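# Hang the picture frame level on the screw

## Task

Get the picture frame hanging level on the screw with nothing holding it: it must rest on the screw's shank (not its head) at its balance point, and the loose display board must still be standing on its own when you finish.

## Robot and tools

Robot: two arms, left_arm and right_arm, each ending in a two-finger gripper. Calibrated bases: left_arm at (+0.003, +0.236, +0.049) m, right_arm at (+0.012, -0.304, +0.049) m, both turned almost not at all about z. A camera stand is fixed to the floor behind them.

Scene frame: origin on the table surface, halfway between the nominal bases. +x points out over the table, +z up, +y toward left_arm. Arm names do not match image left and right. Gripper frame: fingers extend along its +z, close and open along its y. The reported end_effector_position is the point between the pads, about 5 mm short of the fingertips. Reported hand poses may be off by a few centimetres, more when reaching far.

Row format (shared by execute_actions and move): one flat list of 16 numbers covering both arms, even when one arm is idle. Order: left_arm x, y, z, qw, qx, qy, qz, opening, then right_arm in the same eight. x, y, z are an absolute gripper position in metres, scene frame; the quaternion is an absolute orientation, w first, scene frame. Opening runs -1 (closed) to +1 (fully open, 0.070 m). A full close takes roughly 1 s or more. To hold an arm still or keep its orientation, resend the exact pose from the last result before it stopped, not drifted readings.

execute_actions(actions, cameras): actions holds at most one item. Empty list: returns state plus all camera images. An action {"rows": [...], "steps": n} sends up to 15 rows, one per 1/30 s step, n from 5 to 15 (default 15); the final row repeats if rows run out. A wait item {"steps": n} with n up to 300 lets time pass. A target more than 0.6 m from the arm's last reported position along any gripper axis makes the call refused, and nothing moves. Results are sampled 5 steps before the action ends; those steps still run afterward. cameras: list of names, ["all"], or []; an unknown name invalidates the call.

move(target, speed, blend, grip_force, blocking, cameras): drives both grippers along straight lines to absolute poses. target is one 16-number row or a list of up to 15 rows visited in order, all within 10 s total. speed: m/s, 0.002 to 2.2, default 0.25 (rotation capped at twice that in rad/s); one value or one per target. blend: metres of corner rounding per target, 0 means stop there. grip_force: newtons per pad, 5 to 20, one value or one per arm; it persists. blocking=false returns about 0.5 s after starting. Paths do not avoid obstacles or the other arm, lag more when fast, and can overshoot speed with a straight arm. Avoid paths passing near an arm's own base; go around. Opening changes in later targets apply after arrival. The result adds a move: line giving how it ended (done, off_target, moving, held, fault), naming arms; unnamed arms are done (within 3 mm and 2 degrees). limits=paced means a pose was clipped, limits=held that steps were withheld. Done does not prove contact or lack of it.

wait(seconds): 0 to 10 s, sends nothing new, returns early if a running move finishes. stop(): brakes a running move; fast motion needs distance to halt; fingers keep moving. zoom_image(camera, region): region [x0, y0, x1, y1] in pixels of that camera's latest image, at most 504 by 504; cameras cam_head_left, cam_head_right, cam_left_wrist, cam_right_wrist, each 896x504. finished_scene(scene): give the current scene number; it ends the scene permanently and grades it.

Control details: each step, orientation commands are limited to 32 degrees from the measured one; position takes priority if both cannot be met. Joint speed tops at 3 rad/s. Elbows never fully straighten. An arm whose wrist sits near its waist axis can swing widely for small hand motions. A clearance check blocks commands bringing the arms too close (fingers excepted) but is not foolproof.

Gripping: grip_measured uses the opening scale. To grasp, command about 0.05 below the reading at first contact for full force, less for a lighter hold. Thin parts under 2 mm get weaker grip. Fast closing can squeeze extra hard.

Joint torques are listed in joint order excluding the gripper, include gravity, carry offsets and noise; positive means toward larger joint values. Load limits: 21.6 N m for waist, shoulder, elbow; 7.52 N m for the three wrist joints, whose motors manage only about 4 N m. Reaching a limit causes a torque fault: that arm halts 10 s. Motors heat when loaded, stretched, or pushing against unreachable poses; a MOTOR HOT line appears at 65 °C, and at 80 °C the arm goes limp and drops for 30 to 60 s or more.

Avoid: anything leaving the table or being left off it, dropping or releasing moving parts, knocking the free-standing display board over, striking fixed or heavy objects, any arm-to-arm press (including closing fingers onto the other gripper), arm stops, and hard fast contacts; going farther past a contact point pushes harder. Objects may occasionally get a small external nudge. Camera calibration is given per camera; fixed cameras may be off by about 2 degrees and 9 mm, wrist cameras track their arm's joints and lag during motion.

Each tool is called as name(argument=value, ...) on one line, values as JSON.

## Session

execute_actions(actions=[])

Scene clock: 0.00 s of 4500.00 s.
left_arm: end_effector_position=(+0.3510, +0.5999, +0.2155) grip_measured=+0.59 end_effector_quat_wxyz=(+0.247, -0.380, +0.744, +0.491) | right_arm: end_effector_position=(+0.3748, -0.3621, +0.2306) grip_measured=+0.98 end_effector_quat_wxyz=(+0.266, -0.127, +0.954, +0.046)
Joint positions: left_arm=[0.435 2.012 -1.399 1.391 1.016 -1.325 0.056] | right_arm=[-0.326 1.505 -1.187 0.405 0.93 -0.792 0.069]
Joint torques (N m): no reading
Motor temperatures (°C): left_arm=[31 31 32 33 36 30] | right_arm=[30 30 33 35 39 32]
Hand target: left_arm +0.3510, +0.5999, +0.2155; +0.247, -0.380, +0.744, +0.491 | right_arm +0.3748, -0.3621, +0.2306; +0.266, -0.127, +0.954, +0.046

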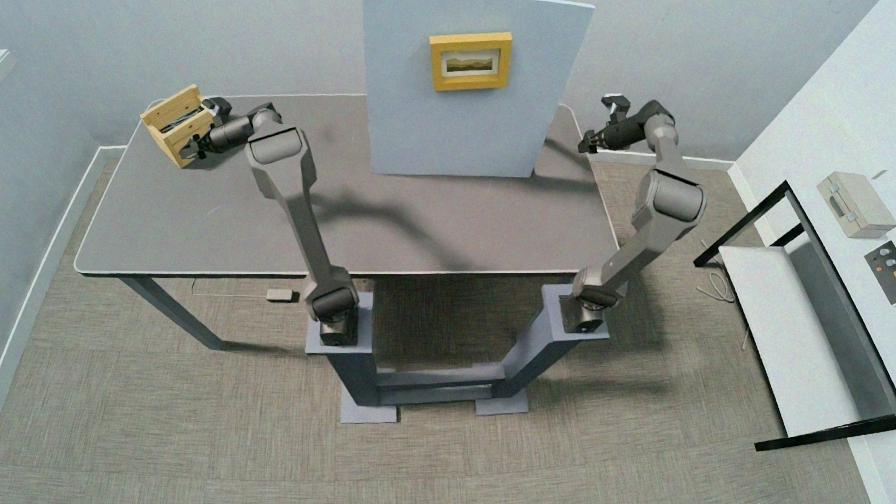

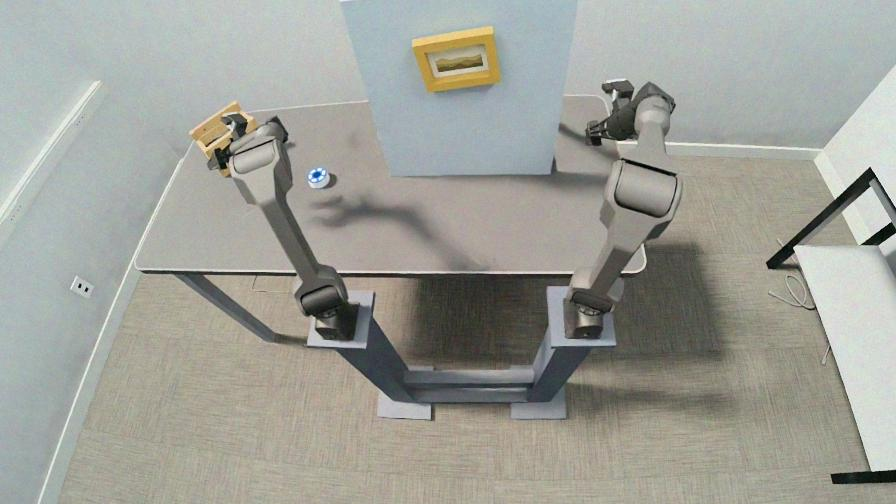

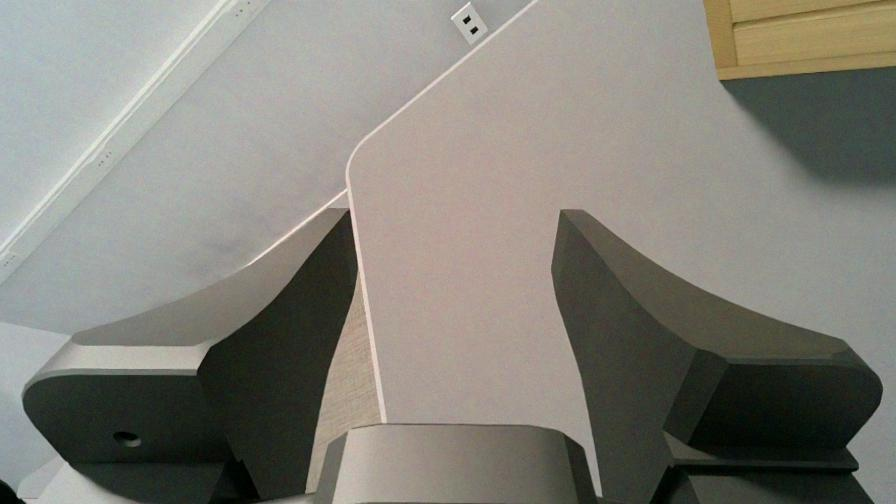

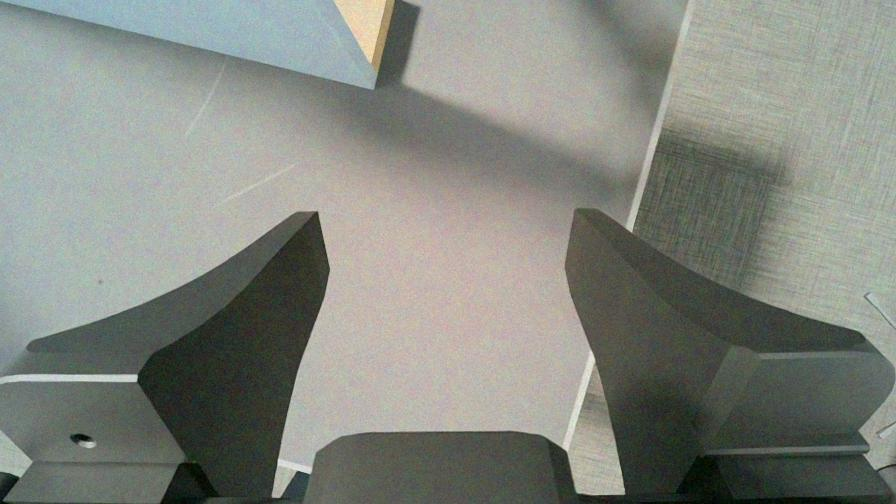

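zoom_image(camera="cam_head_left", region=[360, 0, 610, 190])

zoom_image(camera="cam_head_right", region=[340, 0, 590, 190])

zoom_image(camera="cam_head_right", region=[400, 20, 520, 100])

zoom_image(camera="cam_head_left", region=[410, 20, 530, 100])

Scaled by 2.016 from the camera's 896x504 image, which has a finer 1280x720 frame.

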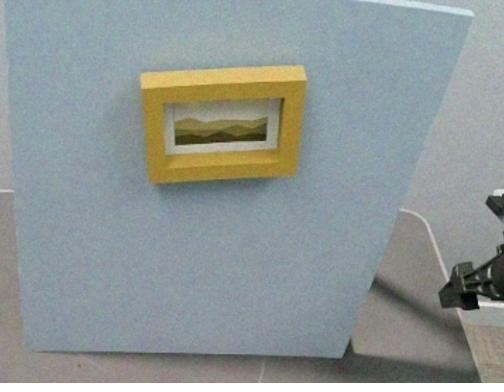

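Scaled by 2.016 from the camera's 896x504 image, which has a finer 1280x720 frame.

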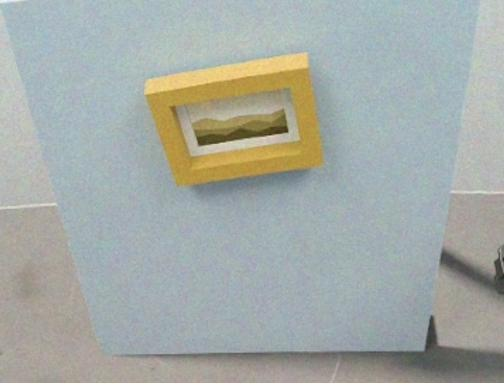

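Scaled by 4.200 from the camera's 896x504 image, which has a finer 1280x720 frame.

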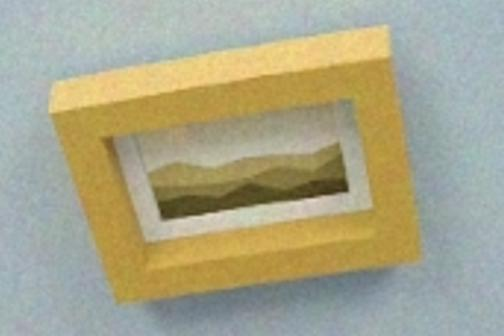

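Scaled by 4.200 from the camera's 896x504 image, which has a finer 1280x720 frame.

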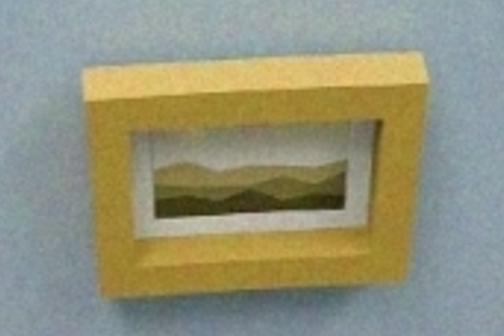

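move(target=[[0.3510,0.5999,0.2155,0.247,-0.380,0.744,0.491,0.59,0.33,-0.25,0.45,0.3368,-0.1631,0.9254,0.0594,0.98],[0.3510,0.5999,0.2155,0.247,-0.380,0.744,0.491,0.59,0.42,-0.07,0.51,0.3368,-0.1631,0.9254,0.0594,0.98]], blend=0.05, speed=0.3, cameras=["all"])

Scene clock: 16.13 s of 4500.00 s.
left_arm: end_effector_position=(+0.3508, +0.6000, +0.2155) grip_measured=+0.59 end_effector_quat_wxyz=(+0.247, -0.380, +0.744, +0.491) | right_arm: end_effector_position=(+0.4202, -0.0703, +0.5095) grip_measured=+0.98 end_effector_quat_wxyz=(+0.495, -0.159, +0.846, +0.116)
Joint positions: left_arm=[0.435 2.013 -1.399 1.391 1.018 -1.325 0.056] | right_arm=[0.616 1.796 -2.409 -0.165 1.216 0.187 0.069]
Joint torques (N m): left_arm=[-0.78 -7.71 -3.2 0.52 0.53 -0.09] | right_arm=[0.39 -7.59 -3.04 -0.25 -0.22 0.15]
Hand target: left_arm +0.3510, +0.5999, +0.2155; +0.247, -0.380, +0.744, +0.491 | right_arm +0.4199, -0.0701, +0.5095; +0.495, -0.160, +0.846, +0.116
Off the commanded pose: left_arm 0.000 m, 0 deg | right_arm 0.001 m, 21 deg.
joint sent to its limit (right arm) — joint 5 (wrist pitch), upper limit.
Kept back: nothing.
move: off_target (right_arm); blend cut to 0 m at target 1
camera_calibration:
cam_left_wrist: T_world_to_cam=[[0.800826, -0.211057, -0.560475, -0.0299628], [-0.482002, -0.78258, -0.394008, 0.724272], [-0.355459, 0.585682, -0.728441, 0.0520106], [0, 0, 0, 1]] pos_world=[0.391583, 0.530015, 0.306462]
cam_right_wrist: T_world_to_cam=[[0.358663, -0.931029, -0.0674219, -0.181129], [-0.866146, -0.304996, -0.39594, 0.537932], [0.348068, 0.200406, -0.915798, 0.452785], [0, 0, 0, 1]] pos_world=[0.373292, -0.0953104, 0.615436]

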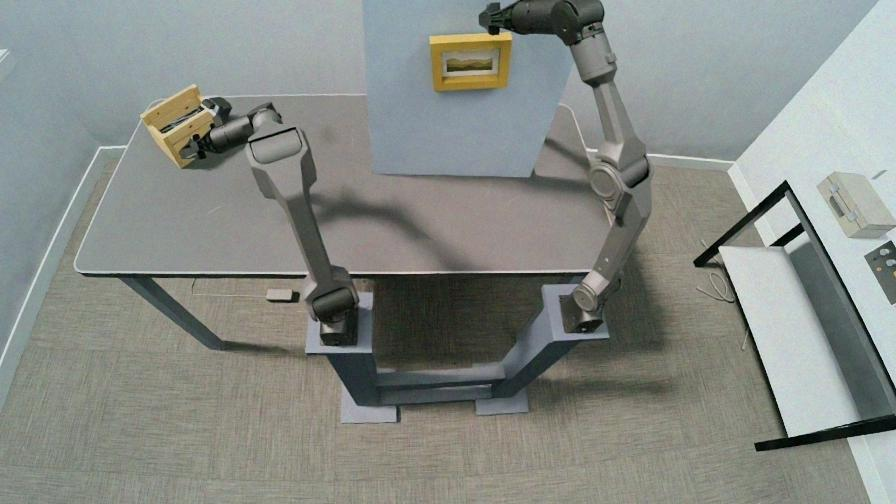

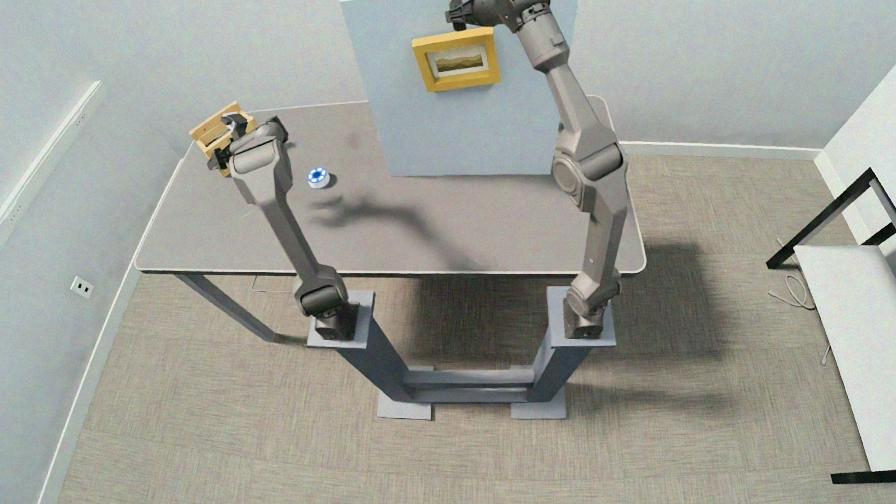

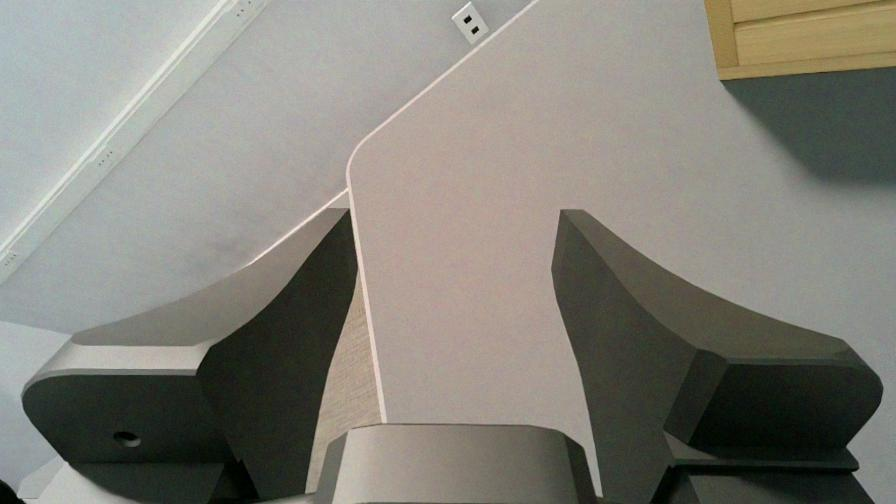

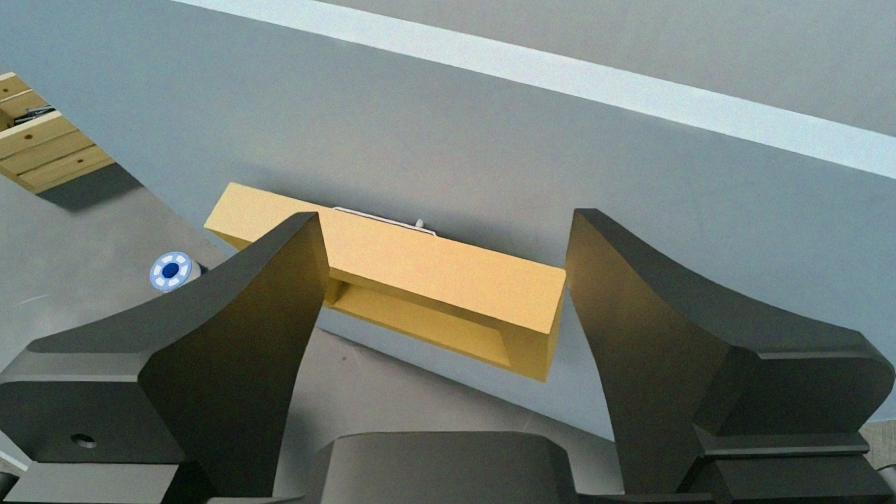

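zoom_image(camera="cam_right_wrist", region=[320, 180, 460, 259])

zoom_image(camera="cam_right_wrist", region=[190, 160, 590, 385])

Scaled by 3.600 from the camera's 896x504 image, which has a finer 1280x720 frame.

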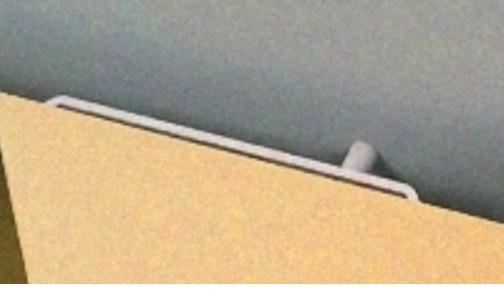

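Scaled by 1.260 from the camera's 896x504 image, which has a finer 1280x720 frame.

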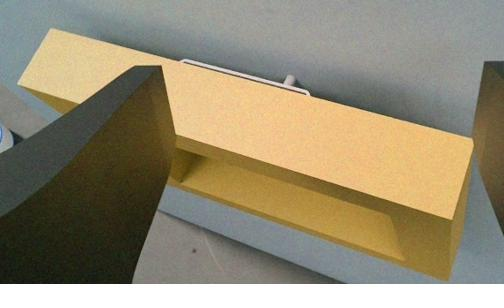

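zoom_image(camera="cam_right_wrist", region=[400, 205, 456, 245])

zoom_image(camera="cam_right_wrist", region=[320, 195, 390, 235])

Scaled by 9.000 from the camera's 896x504 image, which has a finer 1280x720 frame.

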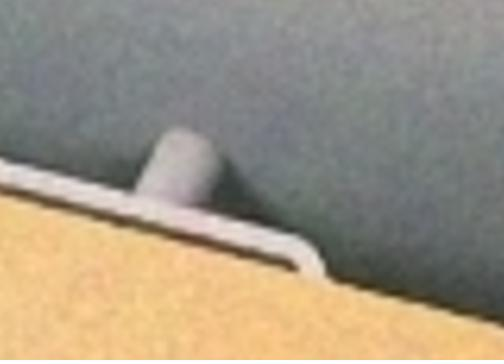

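Scaled by 7.200 from the camera's 896x504 image, which has a finer 1280x720 frame.

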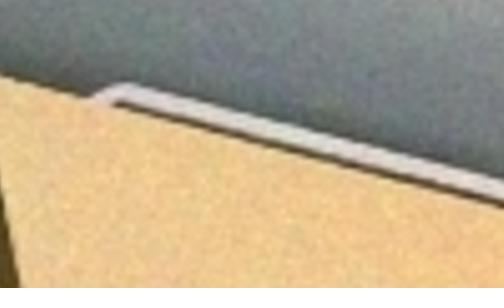

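move(target=[[0.3510,0.5999,0.2155,0.247,-0.380,0.744,0.491,0.59,0.33,-0.12,0.48,0.7052,-0.0524,0.7052,-0.0524,0.98],[0.3510,0.5999,0.2155,0.247,-0.380,0.744,0.491,0.59,0.375,-0.122,0.4065,0.7052,-0.0524,0.7052,-0.0524,0.98]], blend=0.04, speed=0.25, cameras=["all"])

Scene clock: 21.13 s of 4500.00 s.
left_arm: end_effector_position=(+0.3508, +0.6000, +0.2155) grip_measured=+0.59 end_effector_quat_wxyz=(+0.247, -0.380, +0.744, +0.491) | right_arm: end_effector_position=(+0.3752, -0.1218, +0.4060) grip_measured=+0.98 end_effector_quat_wxyz=(+0.696, -0.051, +0.714, -0.054)
Joint positions: left_arm=[0.435 2.013 -1.399 1.391 1.018 -1.325 0.056] | right_arm=[0.939 1.38 -1.027 -1.74 0.941 1.736 0.069]
Joint torques (N m): left_arm=[-0.6 -7.6 -3.09 0.49 0.52 -0.09] | right_arm=[0.74 -5.19 -4.68 -0.87 0.36 -0.12]
Hand target: left_arm +0.3510, +0.5999, +0.2155; +0.247, -0.380, +0.744, +0.491 | right_arm +0.3749, -0.1219, +0.4067; +0.697, -0.050, +0.713, -0.054
Off the commanded pose: left_arm 0.000 m, 0 deg | right_arm 0.001 m, 1 deg.
joint read past its limit (right arm) — joint 4 (forearm roll), lower limit.
joint sent to its limit (right arm) — joint 4 (forearm roll), lower limit.
Kept back: nothing.
move: done
camera_calibration:
cam_left_wrist: T_world_to_cam=[[0.800826, -0.211057, -0.560475, -0.0299628], [-0.482002, -0.78258, -0.394008, 0.724272], [-0.355459, 0.585682, -0.728441, 0.0520106], [0, 0, 0, 1]] pos_world=[0.391583, 0.530015, 0.306462]
cam_right_wrist: T_world_to_cam=[[-0.0143164, -0.993794, 0.110311, -0.159743], [-0.629416, -0.0767652, -0.773267, 0.534482], [0.776937, -0.0805018, -0.624411, 0.0705999], [0, 0, 0, 1]] pos_world=[0.279273, -0.112038, 0.475002]

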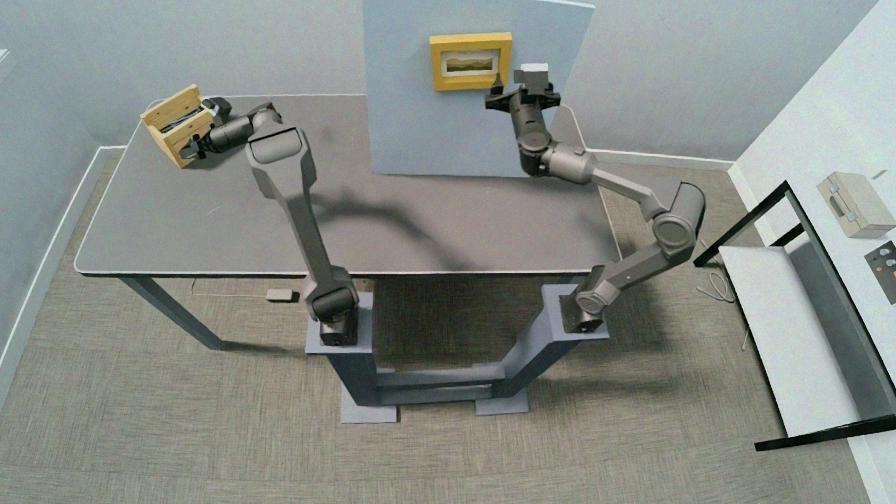

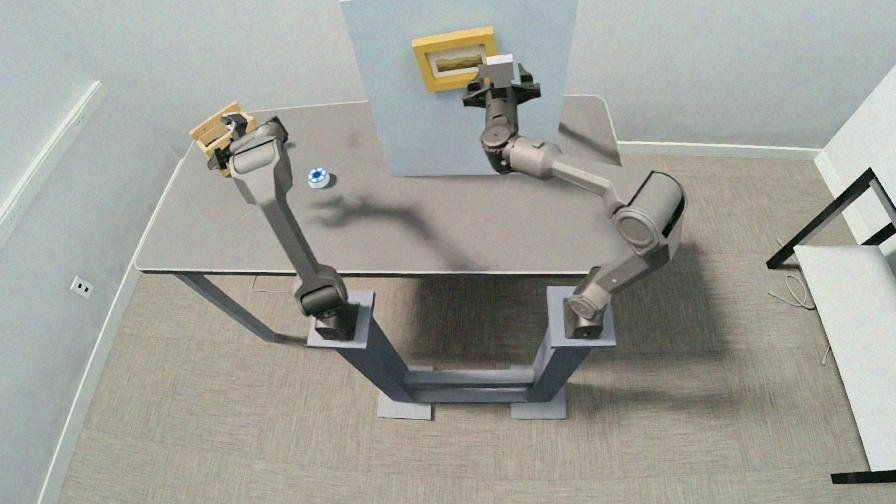

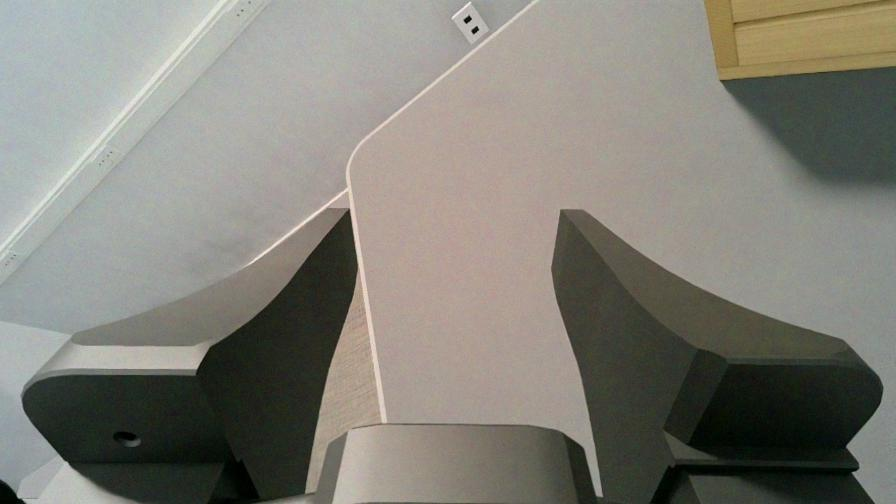

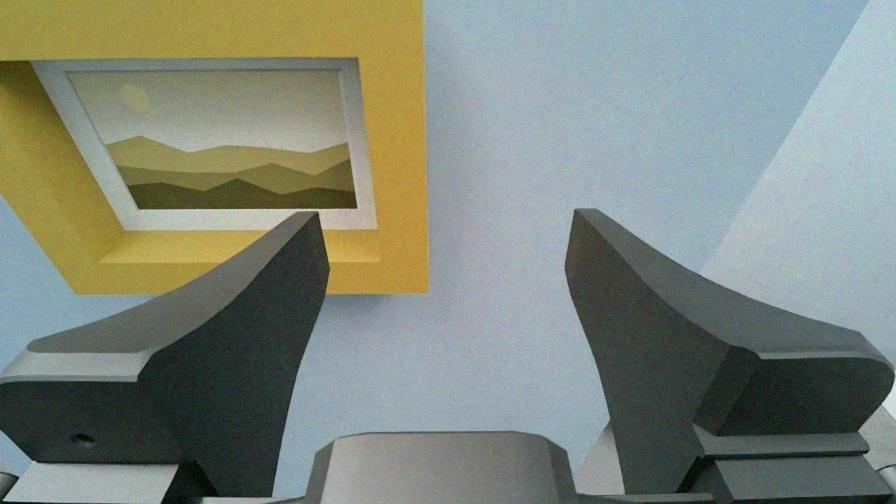

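move(target=[[0.3510,0.5999,0.2155,0.247,-0.380,0.744,0.491,0.59,0.375,-0.102,0.4025,0.7052,-0.0524,0.7052,-0.0524,0.98],[0.3510,0.5999,0.2155,0.247,-0.380,0.744,0.491,0.59,0.405,-0.102,0.4025,0.7052,-0.0524,0.7052,-0.0524,0.98]], blend=0.01, speed=0.12, cameras=["cam_right_wrist","cam_head_right"])

Scene clock: 23.37 s of 4500.00 s.
left_arm: end_effector_position=(+0.3508, +0.6000, +0.2155) grip_measured=+0.59 end_effector_quat_wxyz=(+0.247, -0.380, +0.744, +0.491) | right_arm: end_effector_position=(+0.4054, -0.1018, +0.4029) grip_measured=+0.98 end_effector_quat_wxyz=(+0.692, -0.049, +0.718, -0.056)
Joint positions: left_arm=[0.435 2.013 -1.399 1.391 1.018 -1.325 0.056] | right_arm=[0.897 1.505 -1.15 -1.74 0.903 1.736 0.069]
Joint torques (N m): left_arm=[-0.83 -7.73 -3.27 0.49 0.49 -0.09] | right_arm=[0.67 -6.27 -3.58 -0.99 0.35 -0.05]
Hand target: left_arm +0.3510, +0.5999, +0.2155; +0.247, -0.380, +0.744, +0.491 | right_arm +0.4049, -0.1019, +0.4027; +0.692, -0.049, +0.718, -0.056
Off the commanded pose: left_arm 0.000 m, 0 deg | right_arm 0.001 m, 2 deg.
joint sent to its limit (right arm) — joint 4 (forearm roll), lower limit.
Kept back: nothing.
move: done
camera_calibration:
cam_right_wrist: T_world_to_cam=[[-0.0184225, -0.99383, 0.109377, -0.137193], [-0.639269, -0.0724049, -0.765567, 0.553907], [0.768763, -0.0840247, -0.63399, 0.0535012], [0, 0, 0, 1]] pos_world=[0.310438, -0.0917459, 0.472978]
Images, in order (width x height): cam_head_right 896x504, cam_right_wrist 896x504.

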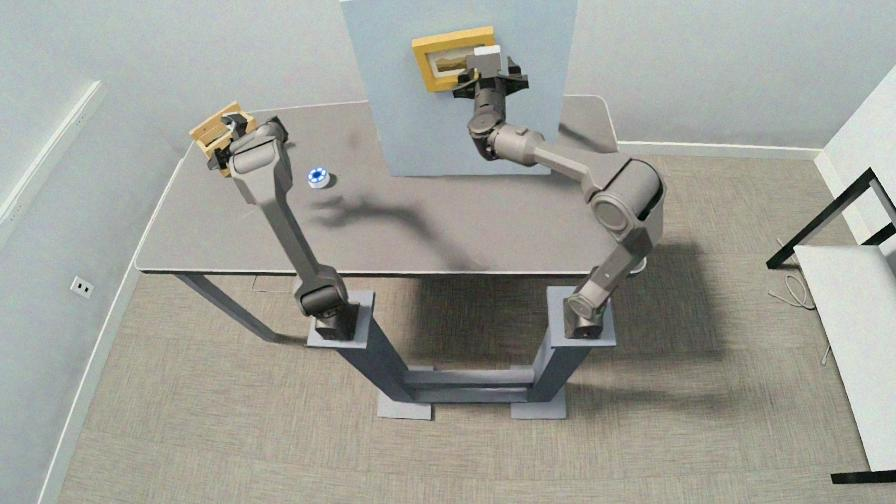

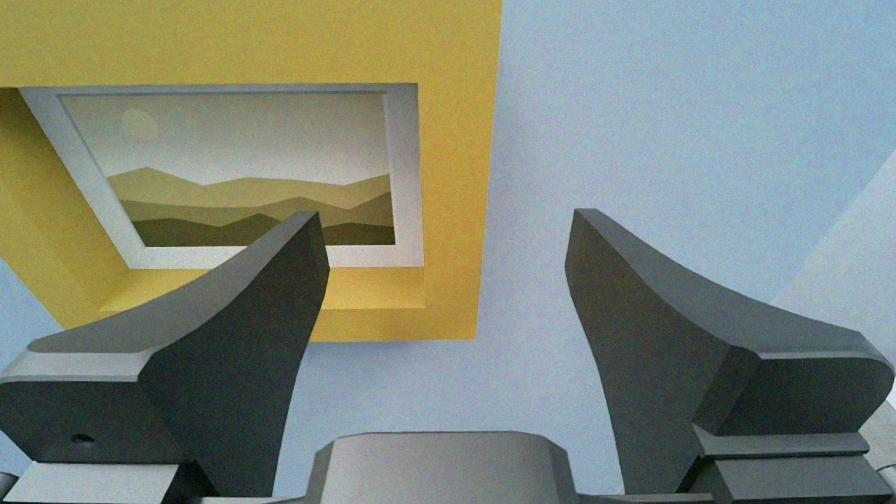

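move(target=[[0.3510,0.5999,0.2155,0.247,-0.380,0.744,0.491,0.59,0.437,-0.1035,0.390,0.7052,-0.0524,0.7052,-0.0524,0.98],[0.3510,0.5999,0.2155,0.247,-0.380,0.744,0.491,0.59,0.437,-0.1035,0.390,0.7052,-0.0524,0.7052,-0.0524,-0.2]], speed=0.1, grip_force=10, cameras=["cam_right_wrist","cam_head_right"])

Scene clock: 25.87 s of 4500.00 s.
left_arm: end_effector_position=(+0.3508, +0.6000, +0.2155) grip_measured=+0.59 end_effector_quat_wxyz=(+0.247, -0.380, +0.744, +0.491) | right_arm: end_effector_position=(+0.4371, -0.1034, +0.3903) grip_measured=-0.20 end_effector_quat_wxyz=(+0.680, -0.046, +0.729, -0.059)
Joint positions: left_arm=[0.435 2.013 -1.399 1.391 1.018 -1.325 0.056] | right_arm=[0.815 1.586 -1.219 -1.74 0.828 1.74 0.028]
Joint torques (N m): left_arm=[-0.89 -7.64 -3.31 0.5 0.49 -0.05] | right_arm=[0.71 -6.95 -3.61 -0.79 0.36 0.28]
Hand target: left_arm +0.3510, +0.5999, +0.2155; +0.247, -0.380, +0.744, +0.491 | right_arm +0.4370, -0.1034, +0.3902; +0.680, -0.046, +0.729, -0.059
Off the commanded pose: left_arm 0.000 m, 0 deg | right_arm 0.000 m, 4 deg.
joint sent to its limit (right arm) — joint 4 (forearm roll), lower limit.
Kept back: nothing.
grip_force (N): 10, 10
move: off_target (right_arm); target 2's new opening was sent with right_arm's hand 0.000 m and 4 deg from that target
camera_calibration:
cam_right_wrist: T_world_to_cam=[[-0.0265963, -0.993472, 0.110937, -0.133716], [-0.663783, -0.0654273, -0.745058, 0.567955], [0.747452, -0.0934539, -0.65771, 0.0386575], [0, 0, 0, 1]] pos_world=[0.344548, -0.0920703, 0.463419]
Images, in order (width x height): cam_head_right 896x504, cam_right_wrist 896x504.

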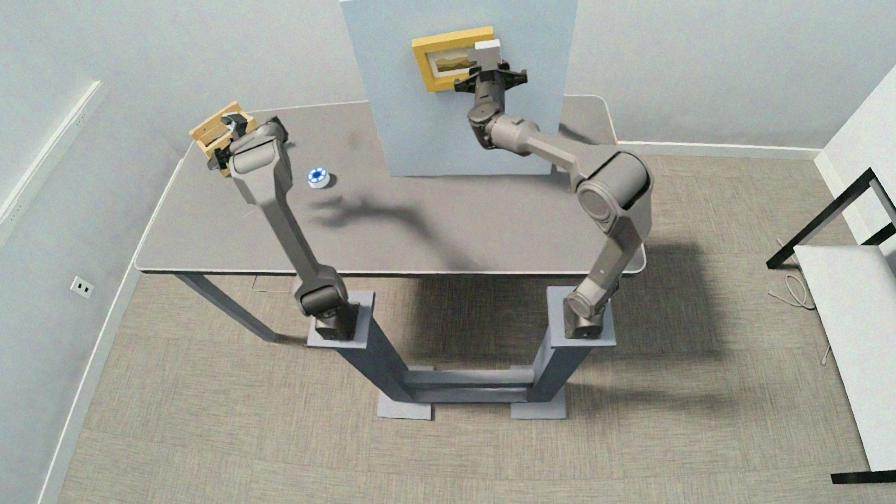

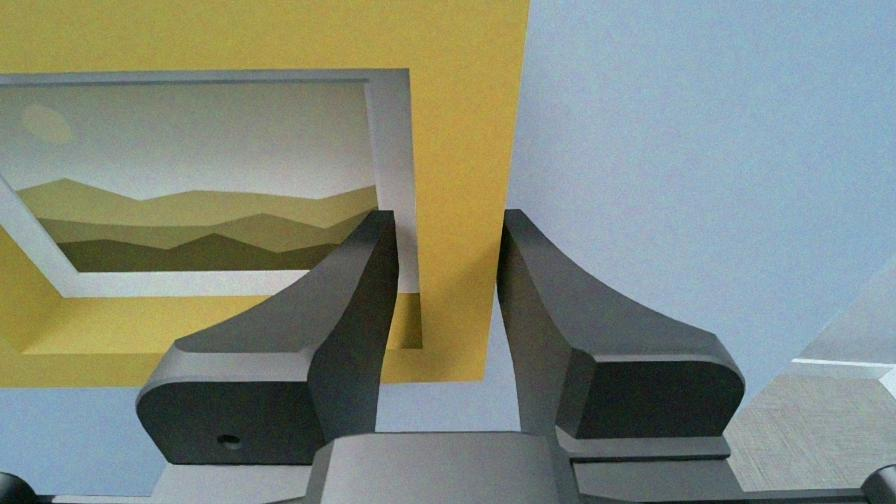

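move(target=[[0.3510,0.5999,0.2155,0.247,-0.380,0.744,0.491,0.59,0.437,-0.1068,0.390,0.680,-0.046,0.729,-0.059,-0.2],[0.3510,0.5999,0.2155,0.247,-0.380,0.744,0.491,0.59,0.437,-0.1068,0.390,0.680,-0.046,0.729,-0.059,-0.55]], speed=0.05, grip_force=10, cameras=["cam_right_wrist","cam_head_right","cam_head_left"])

Scene clock: 28.10 s of 4500.00 s.
left_arm: end_effector_position=(+0.3508, +0.6000, +0.2155) grip_measured=+0.59 end_effector_quat_wxyz=(+0.247, -0.380, +0.744, +0.491) | right_arm: end_effector_position=(+0.4370, -0.1066, +0.3901) grip_measured=-0.44 end_effector_quat_wxyz=(+0.679, -0.046, +0.730, -0.059)
Joint positions: left_arm=[0.435 2.013 -1.399 1.391 1.018 -1.325 0.056] | right_arm=[0.807 1.578 -1.211 -1.74 0.82 1.74 0.02]
Joint torques (N m): left_arm=[-0.63 -7.64 -3.1 0.52 0.53 -0.03] | right_arm=[-0.29 -6.09 -3.76 -0.9 0.28 -0.14]
Hand target: left_arm +0.3510, +0.5999, +0.2155; +0.247, -0.380, +0.744, +0.491 | right_arm +0.4370, -0.1068, +0.3901; +0.679, -0.046, +0.730, -0.059
Off the commanded pose: left_arm 0.000 m, 0 deg | right_arm 0.000 m, 0 deg.
joint sent to its limit (right arm) — joint 4 (forearm roll), lower limit.
Kept back: nothing.
grip_force (N): 10, 10
move: done
camera_calibration:
cam_right_wrist: T_world_to_cam=[[-0.025956, -0.993556, 0.110327, -0.136937], [-0.665711, -0.065153, -0.74336, 0.567634], [0.745758, -0.0927402, -0.65973, 0.039939], [0, 0, 0, 1]] pos_world=[0.344541, -0.0953678, 0.463413]
Images, in order (width x height): cam_head_left 896x504, cam_head_right 896x504, cam_right_wrist 896x504.

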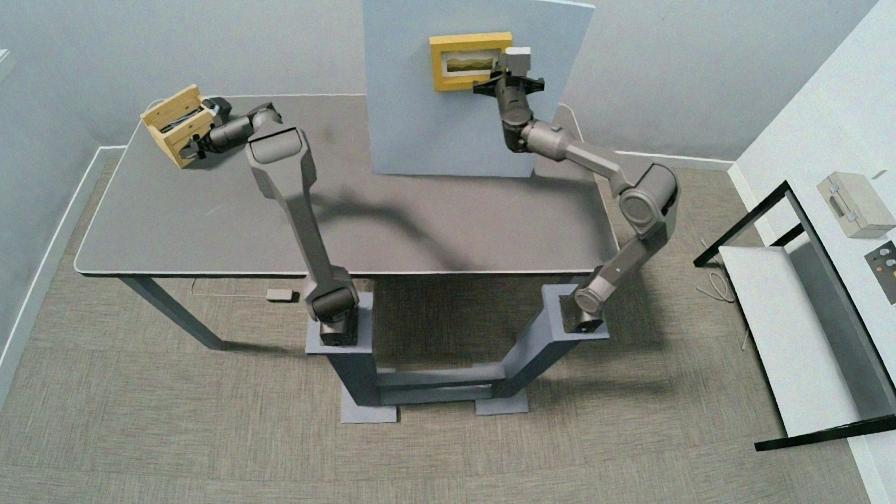

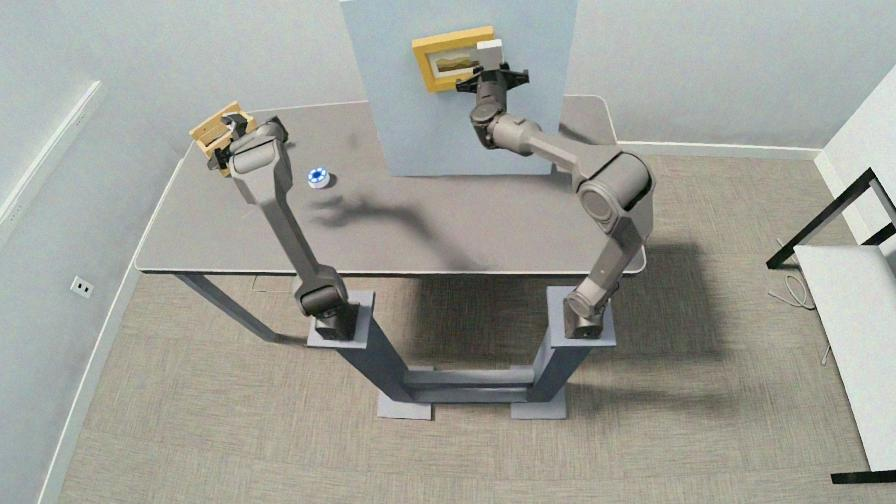

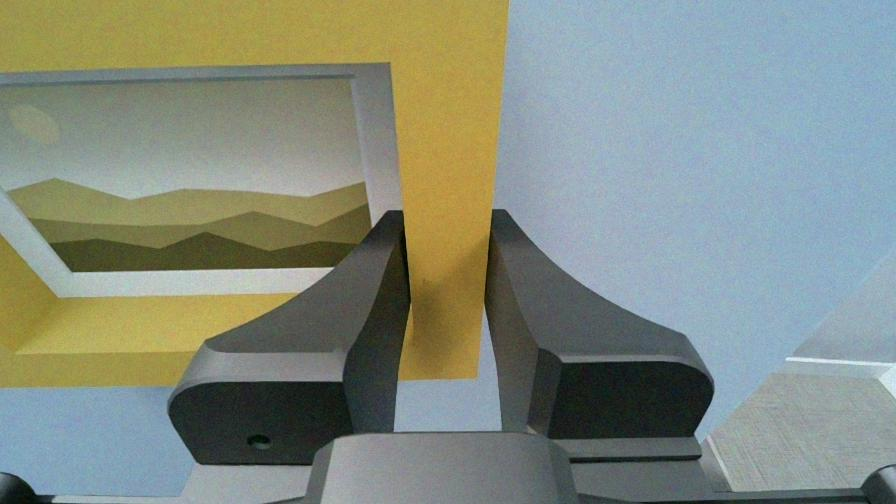

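move(target=[[0.3510,0.5999,0.2155,0.247,-0.380,0.744,0.491,0.59,0.437,-0.1068,0.3925,0.679,-0.046,0.730,-0.059,-0.55],[0.3510,0.5999,0.2155,0.247,-0.380,0.744,0.491,0.59,0.437,-0.1068,0.3850,0.6806,0.0027,0.7323,-0.0066,-0.55]], speed=0.06, blend=0.002, cameras=["cam_right_wrist","cam_head_right","cam_head_left"])

Scene clock: 31.00 s of 4500.00 s.
left_arm: end_effector_position=(+0.3508, +0.6000, +0.2155) grip_measured=+0.59 end_effector_quat_wxyz=(+0.247, -0.380, +0.744, +0.491) | right_arm: end_effector_position=(+0.4366, -0.1055, +0.3866) grip_measured=-0.40 end_effector_quat_wxyz=(+0.679, +0.004, +0.735, -0.005)
Joint positions: left_arm=[0.435 2.013 -1.399 1.391 1.018 -1.325 0.056] | right_arm=[0.804 1.575 -1.202 -1.74 0.805 1.89 0.021]
Joint torques (N m): left_arm=[-0.66 -7.57 -3.19 0.5 0.5 -0.05] | right_arm=[-7.86 -4.96 -0.08 -0.8 2.06 0.06]
Hand target: left_arm +0.3510, +0.5999, +0.2155; +0.247, -0.380, +0.744, +0.491 | right_arm +0.4370, -0.1067, +0.3851; +0.678, +0.004, +0.735, -0.008
Off the commanded pose: left_arm 0.000 m, 0 deg | right_arm 0.002 m, 0 deg.
joint read past its limit (right arm) — joint 4 (forearm roll), lower limit.
joint sent to its limit (right arm) — joint 4 (forearm roll), lower limit.
Kept back: nothing.
grip_force (N): 10, 10
move: done; blend cut to 0.0012 m at target 1
camera_calibration:
cam_right_wrist: T_world_to_cam=[[-0.0256434, -0.999059, -0.0349877, -0.0799929], [-0.670435, 0.0431487, -0.740713, 0.577308], [0.741525, 0.00446256, -0.67091, 0.0544443], [0, 0, 0, 1]] pos_world=[0.344624, -0.105071, 0.461348]
Images, in order (width x height): cam_head_left 896x504, cam_head_right 896x504, cam_right_wrist 896x504.

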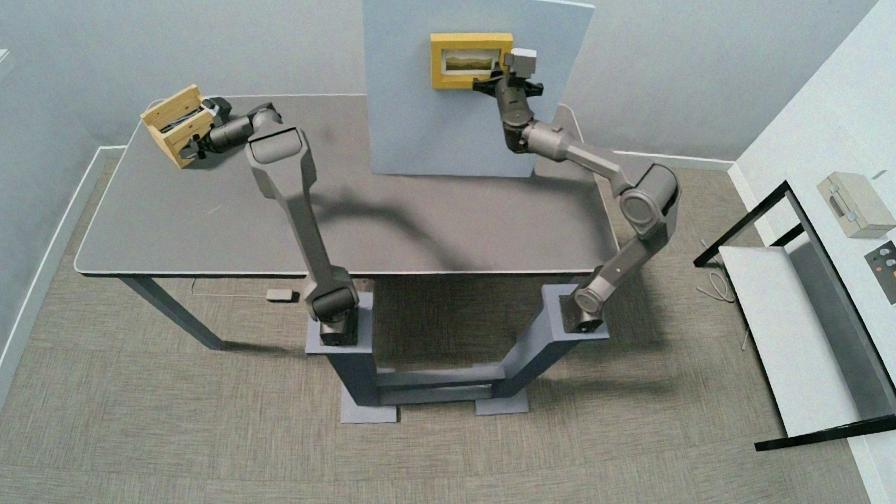

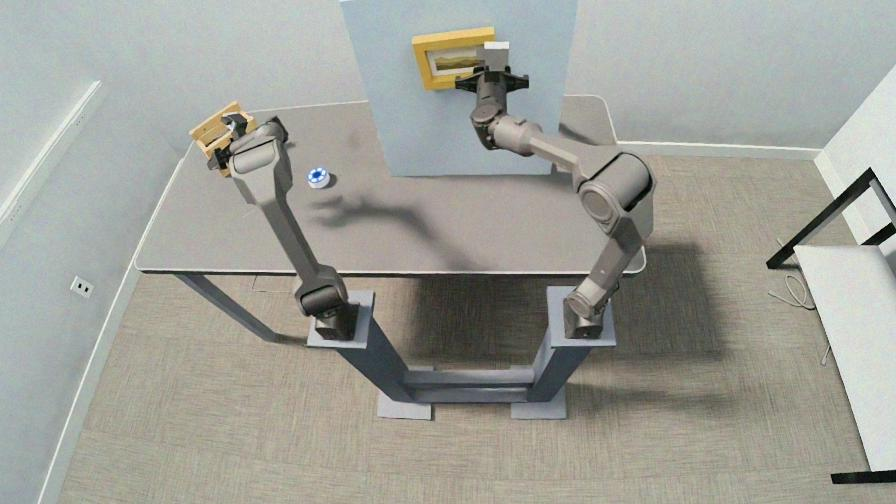

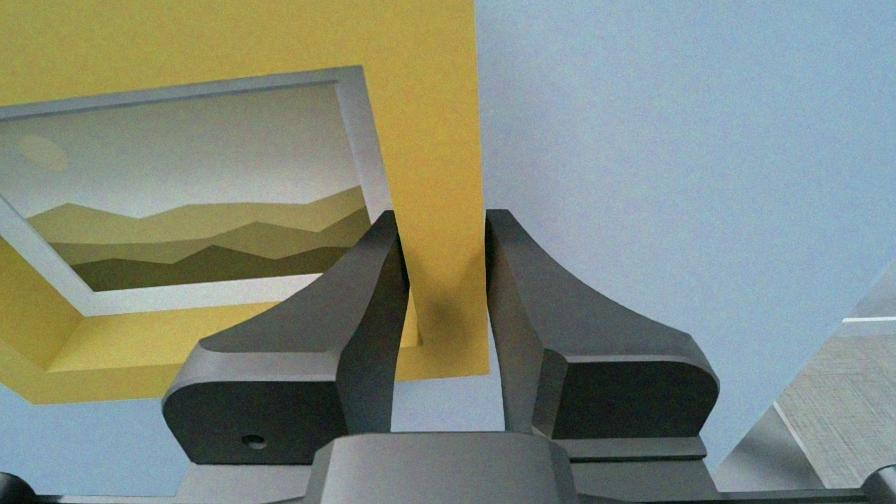

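move(target=[0.3510,0.5999,0.2155,0.247,-0.380,0.744,0.491,0.59,0.437,-0.1068,0.3925,0.678,0.004,0.735,-0.008,-0.75], speed=0.05, grip_force=20, cameras=["cam_right_wrist","cam_head_right","cam_head_left"])

zoom_image(camera="cam_head_right", region=[400, 20, 520, 100])

zoom_image(camera="cam_head_left", region=[410, 20, 530, 100])

Scene clock: 32.80 s of 4500.00 s.
left_arm: end_effector_position=(+0.3508, +0.6000, +0.2155) grip_measured=+0.59 end_effector_quat_wxyz=(+0.247, -0.380, +0.744, +0.491) | right_arm: end_effector_position=(+0.4374, -0.1082, +0.3926) grip_measured=-0.41 end_effector_quat_wxyz=(+0.678, +0.006, +0.735, -0.009)
Joint positions: left_arm=[0.435 2.013 -1.399 1.391 1.018 -1.325 0.056] | right_arm=[0.8 1.571 -1.222 -1.714 0.805 1.852 0.021]
Joint torques (N m): left_arm=[-0.74 -7.77 -3.3 0.5 0.5 -0.01] | right_arm=[-0.03 -7.54 -6.09 -1.51 0.16 0.46]
Hand target: left_arm +0.3510, +0.5999, +0.2155; +0.247, -0.380, +0.744, +0.491 | right_arm +0.4370, -0.1068, +0.3925; +0.678, +0.004, +0.735, -0.008
Off the commanded pose: left_arm 0.000 m, 0 deg | right_arm 0.001 m, 0 deg.
Kept back: nothing.
move: done
camera_calibration:
cam_right_wrist: T_world_to_cam=[[-0.0339685, -0.998912, -0.0319461, -0.080008], [-0.670871, 0.0464829, -0.740116, 0.582728], [0.740796, -0.00370898, -0.67172, 0.0576377], [0, 0, 0, 1]] pos_world=[0.34552, -0.106794, 0.467446]
Images, in order (width x height): cam_head_left 896x504, cam_head_right 896x504, cam_right_wrist 896x504.

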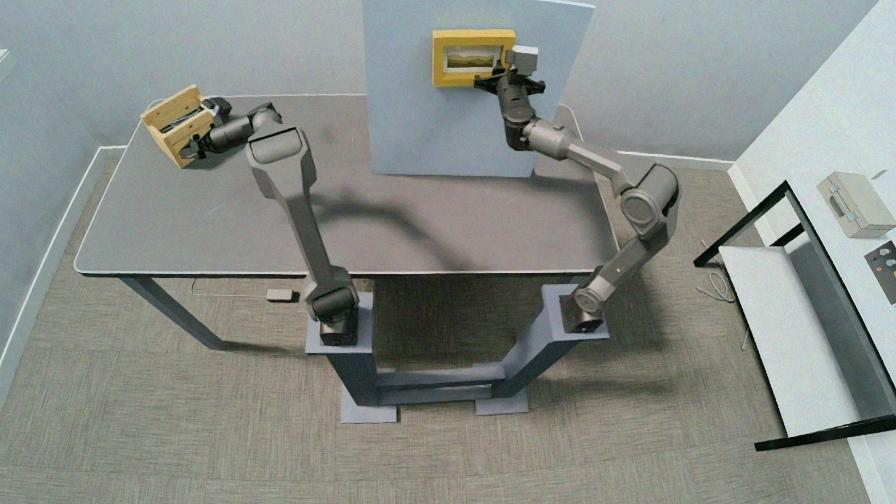

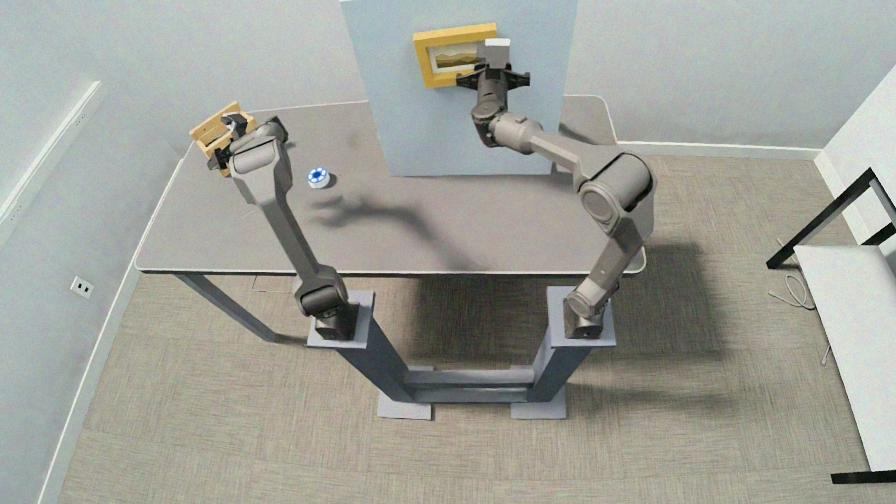

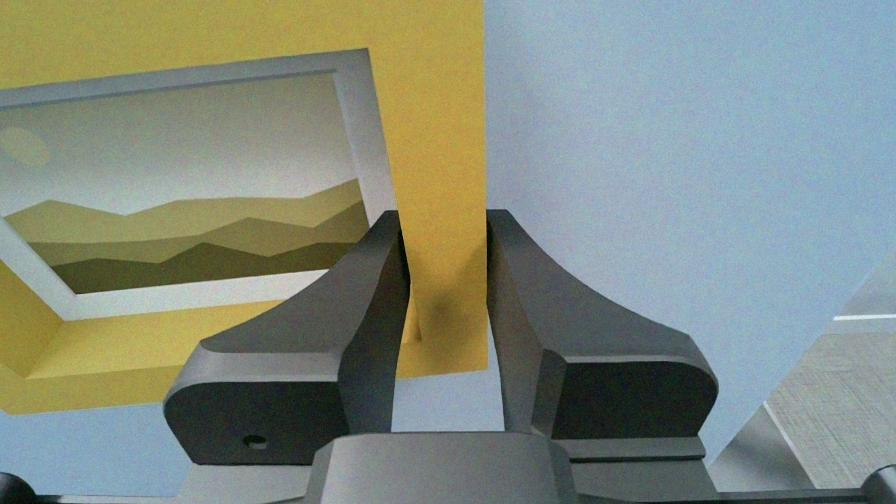

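Scaled by 4.200 from the camera's 896x504 image, which has a finer 1280x720 frame.

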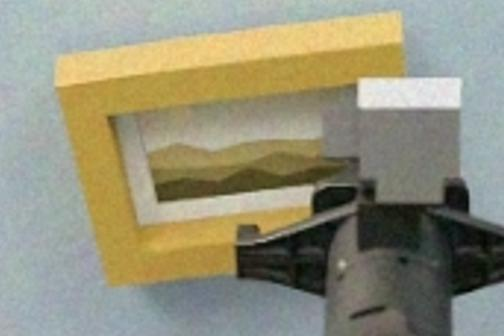

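Scaled by 4.200 from the camera's 896x504 image, which has a finer 1280x720 frame.

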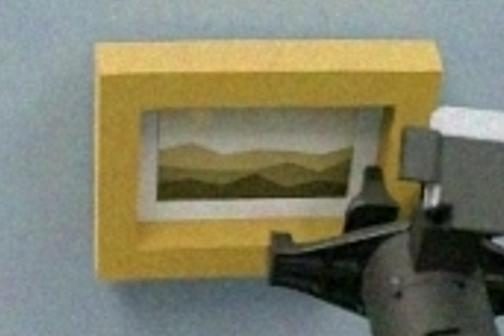

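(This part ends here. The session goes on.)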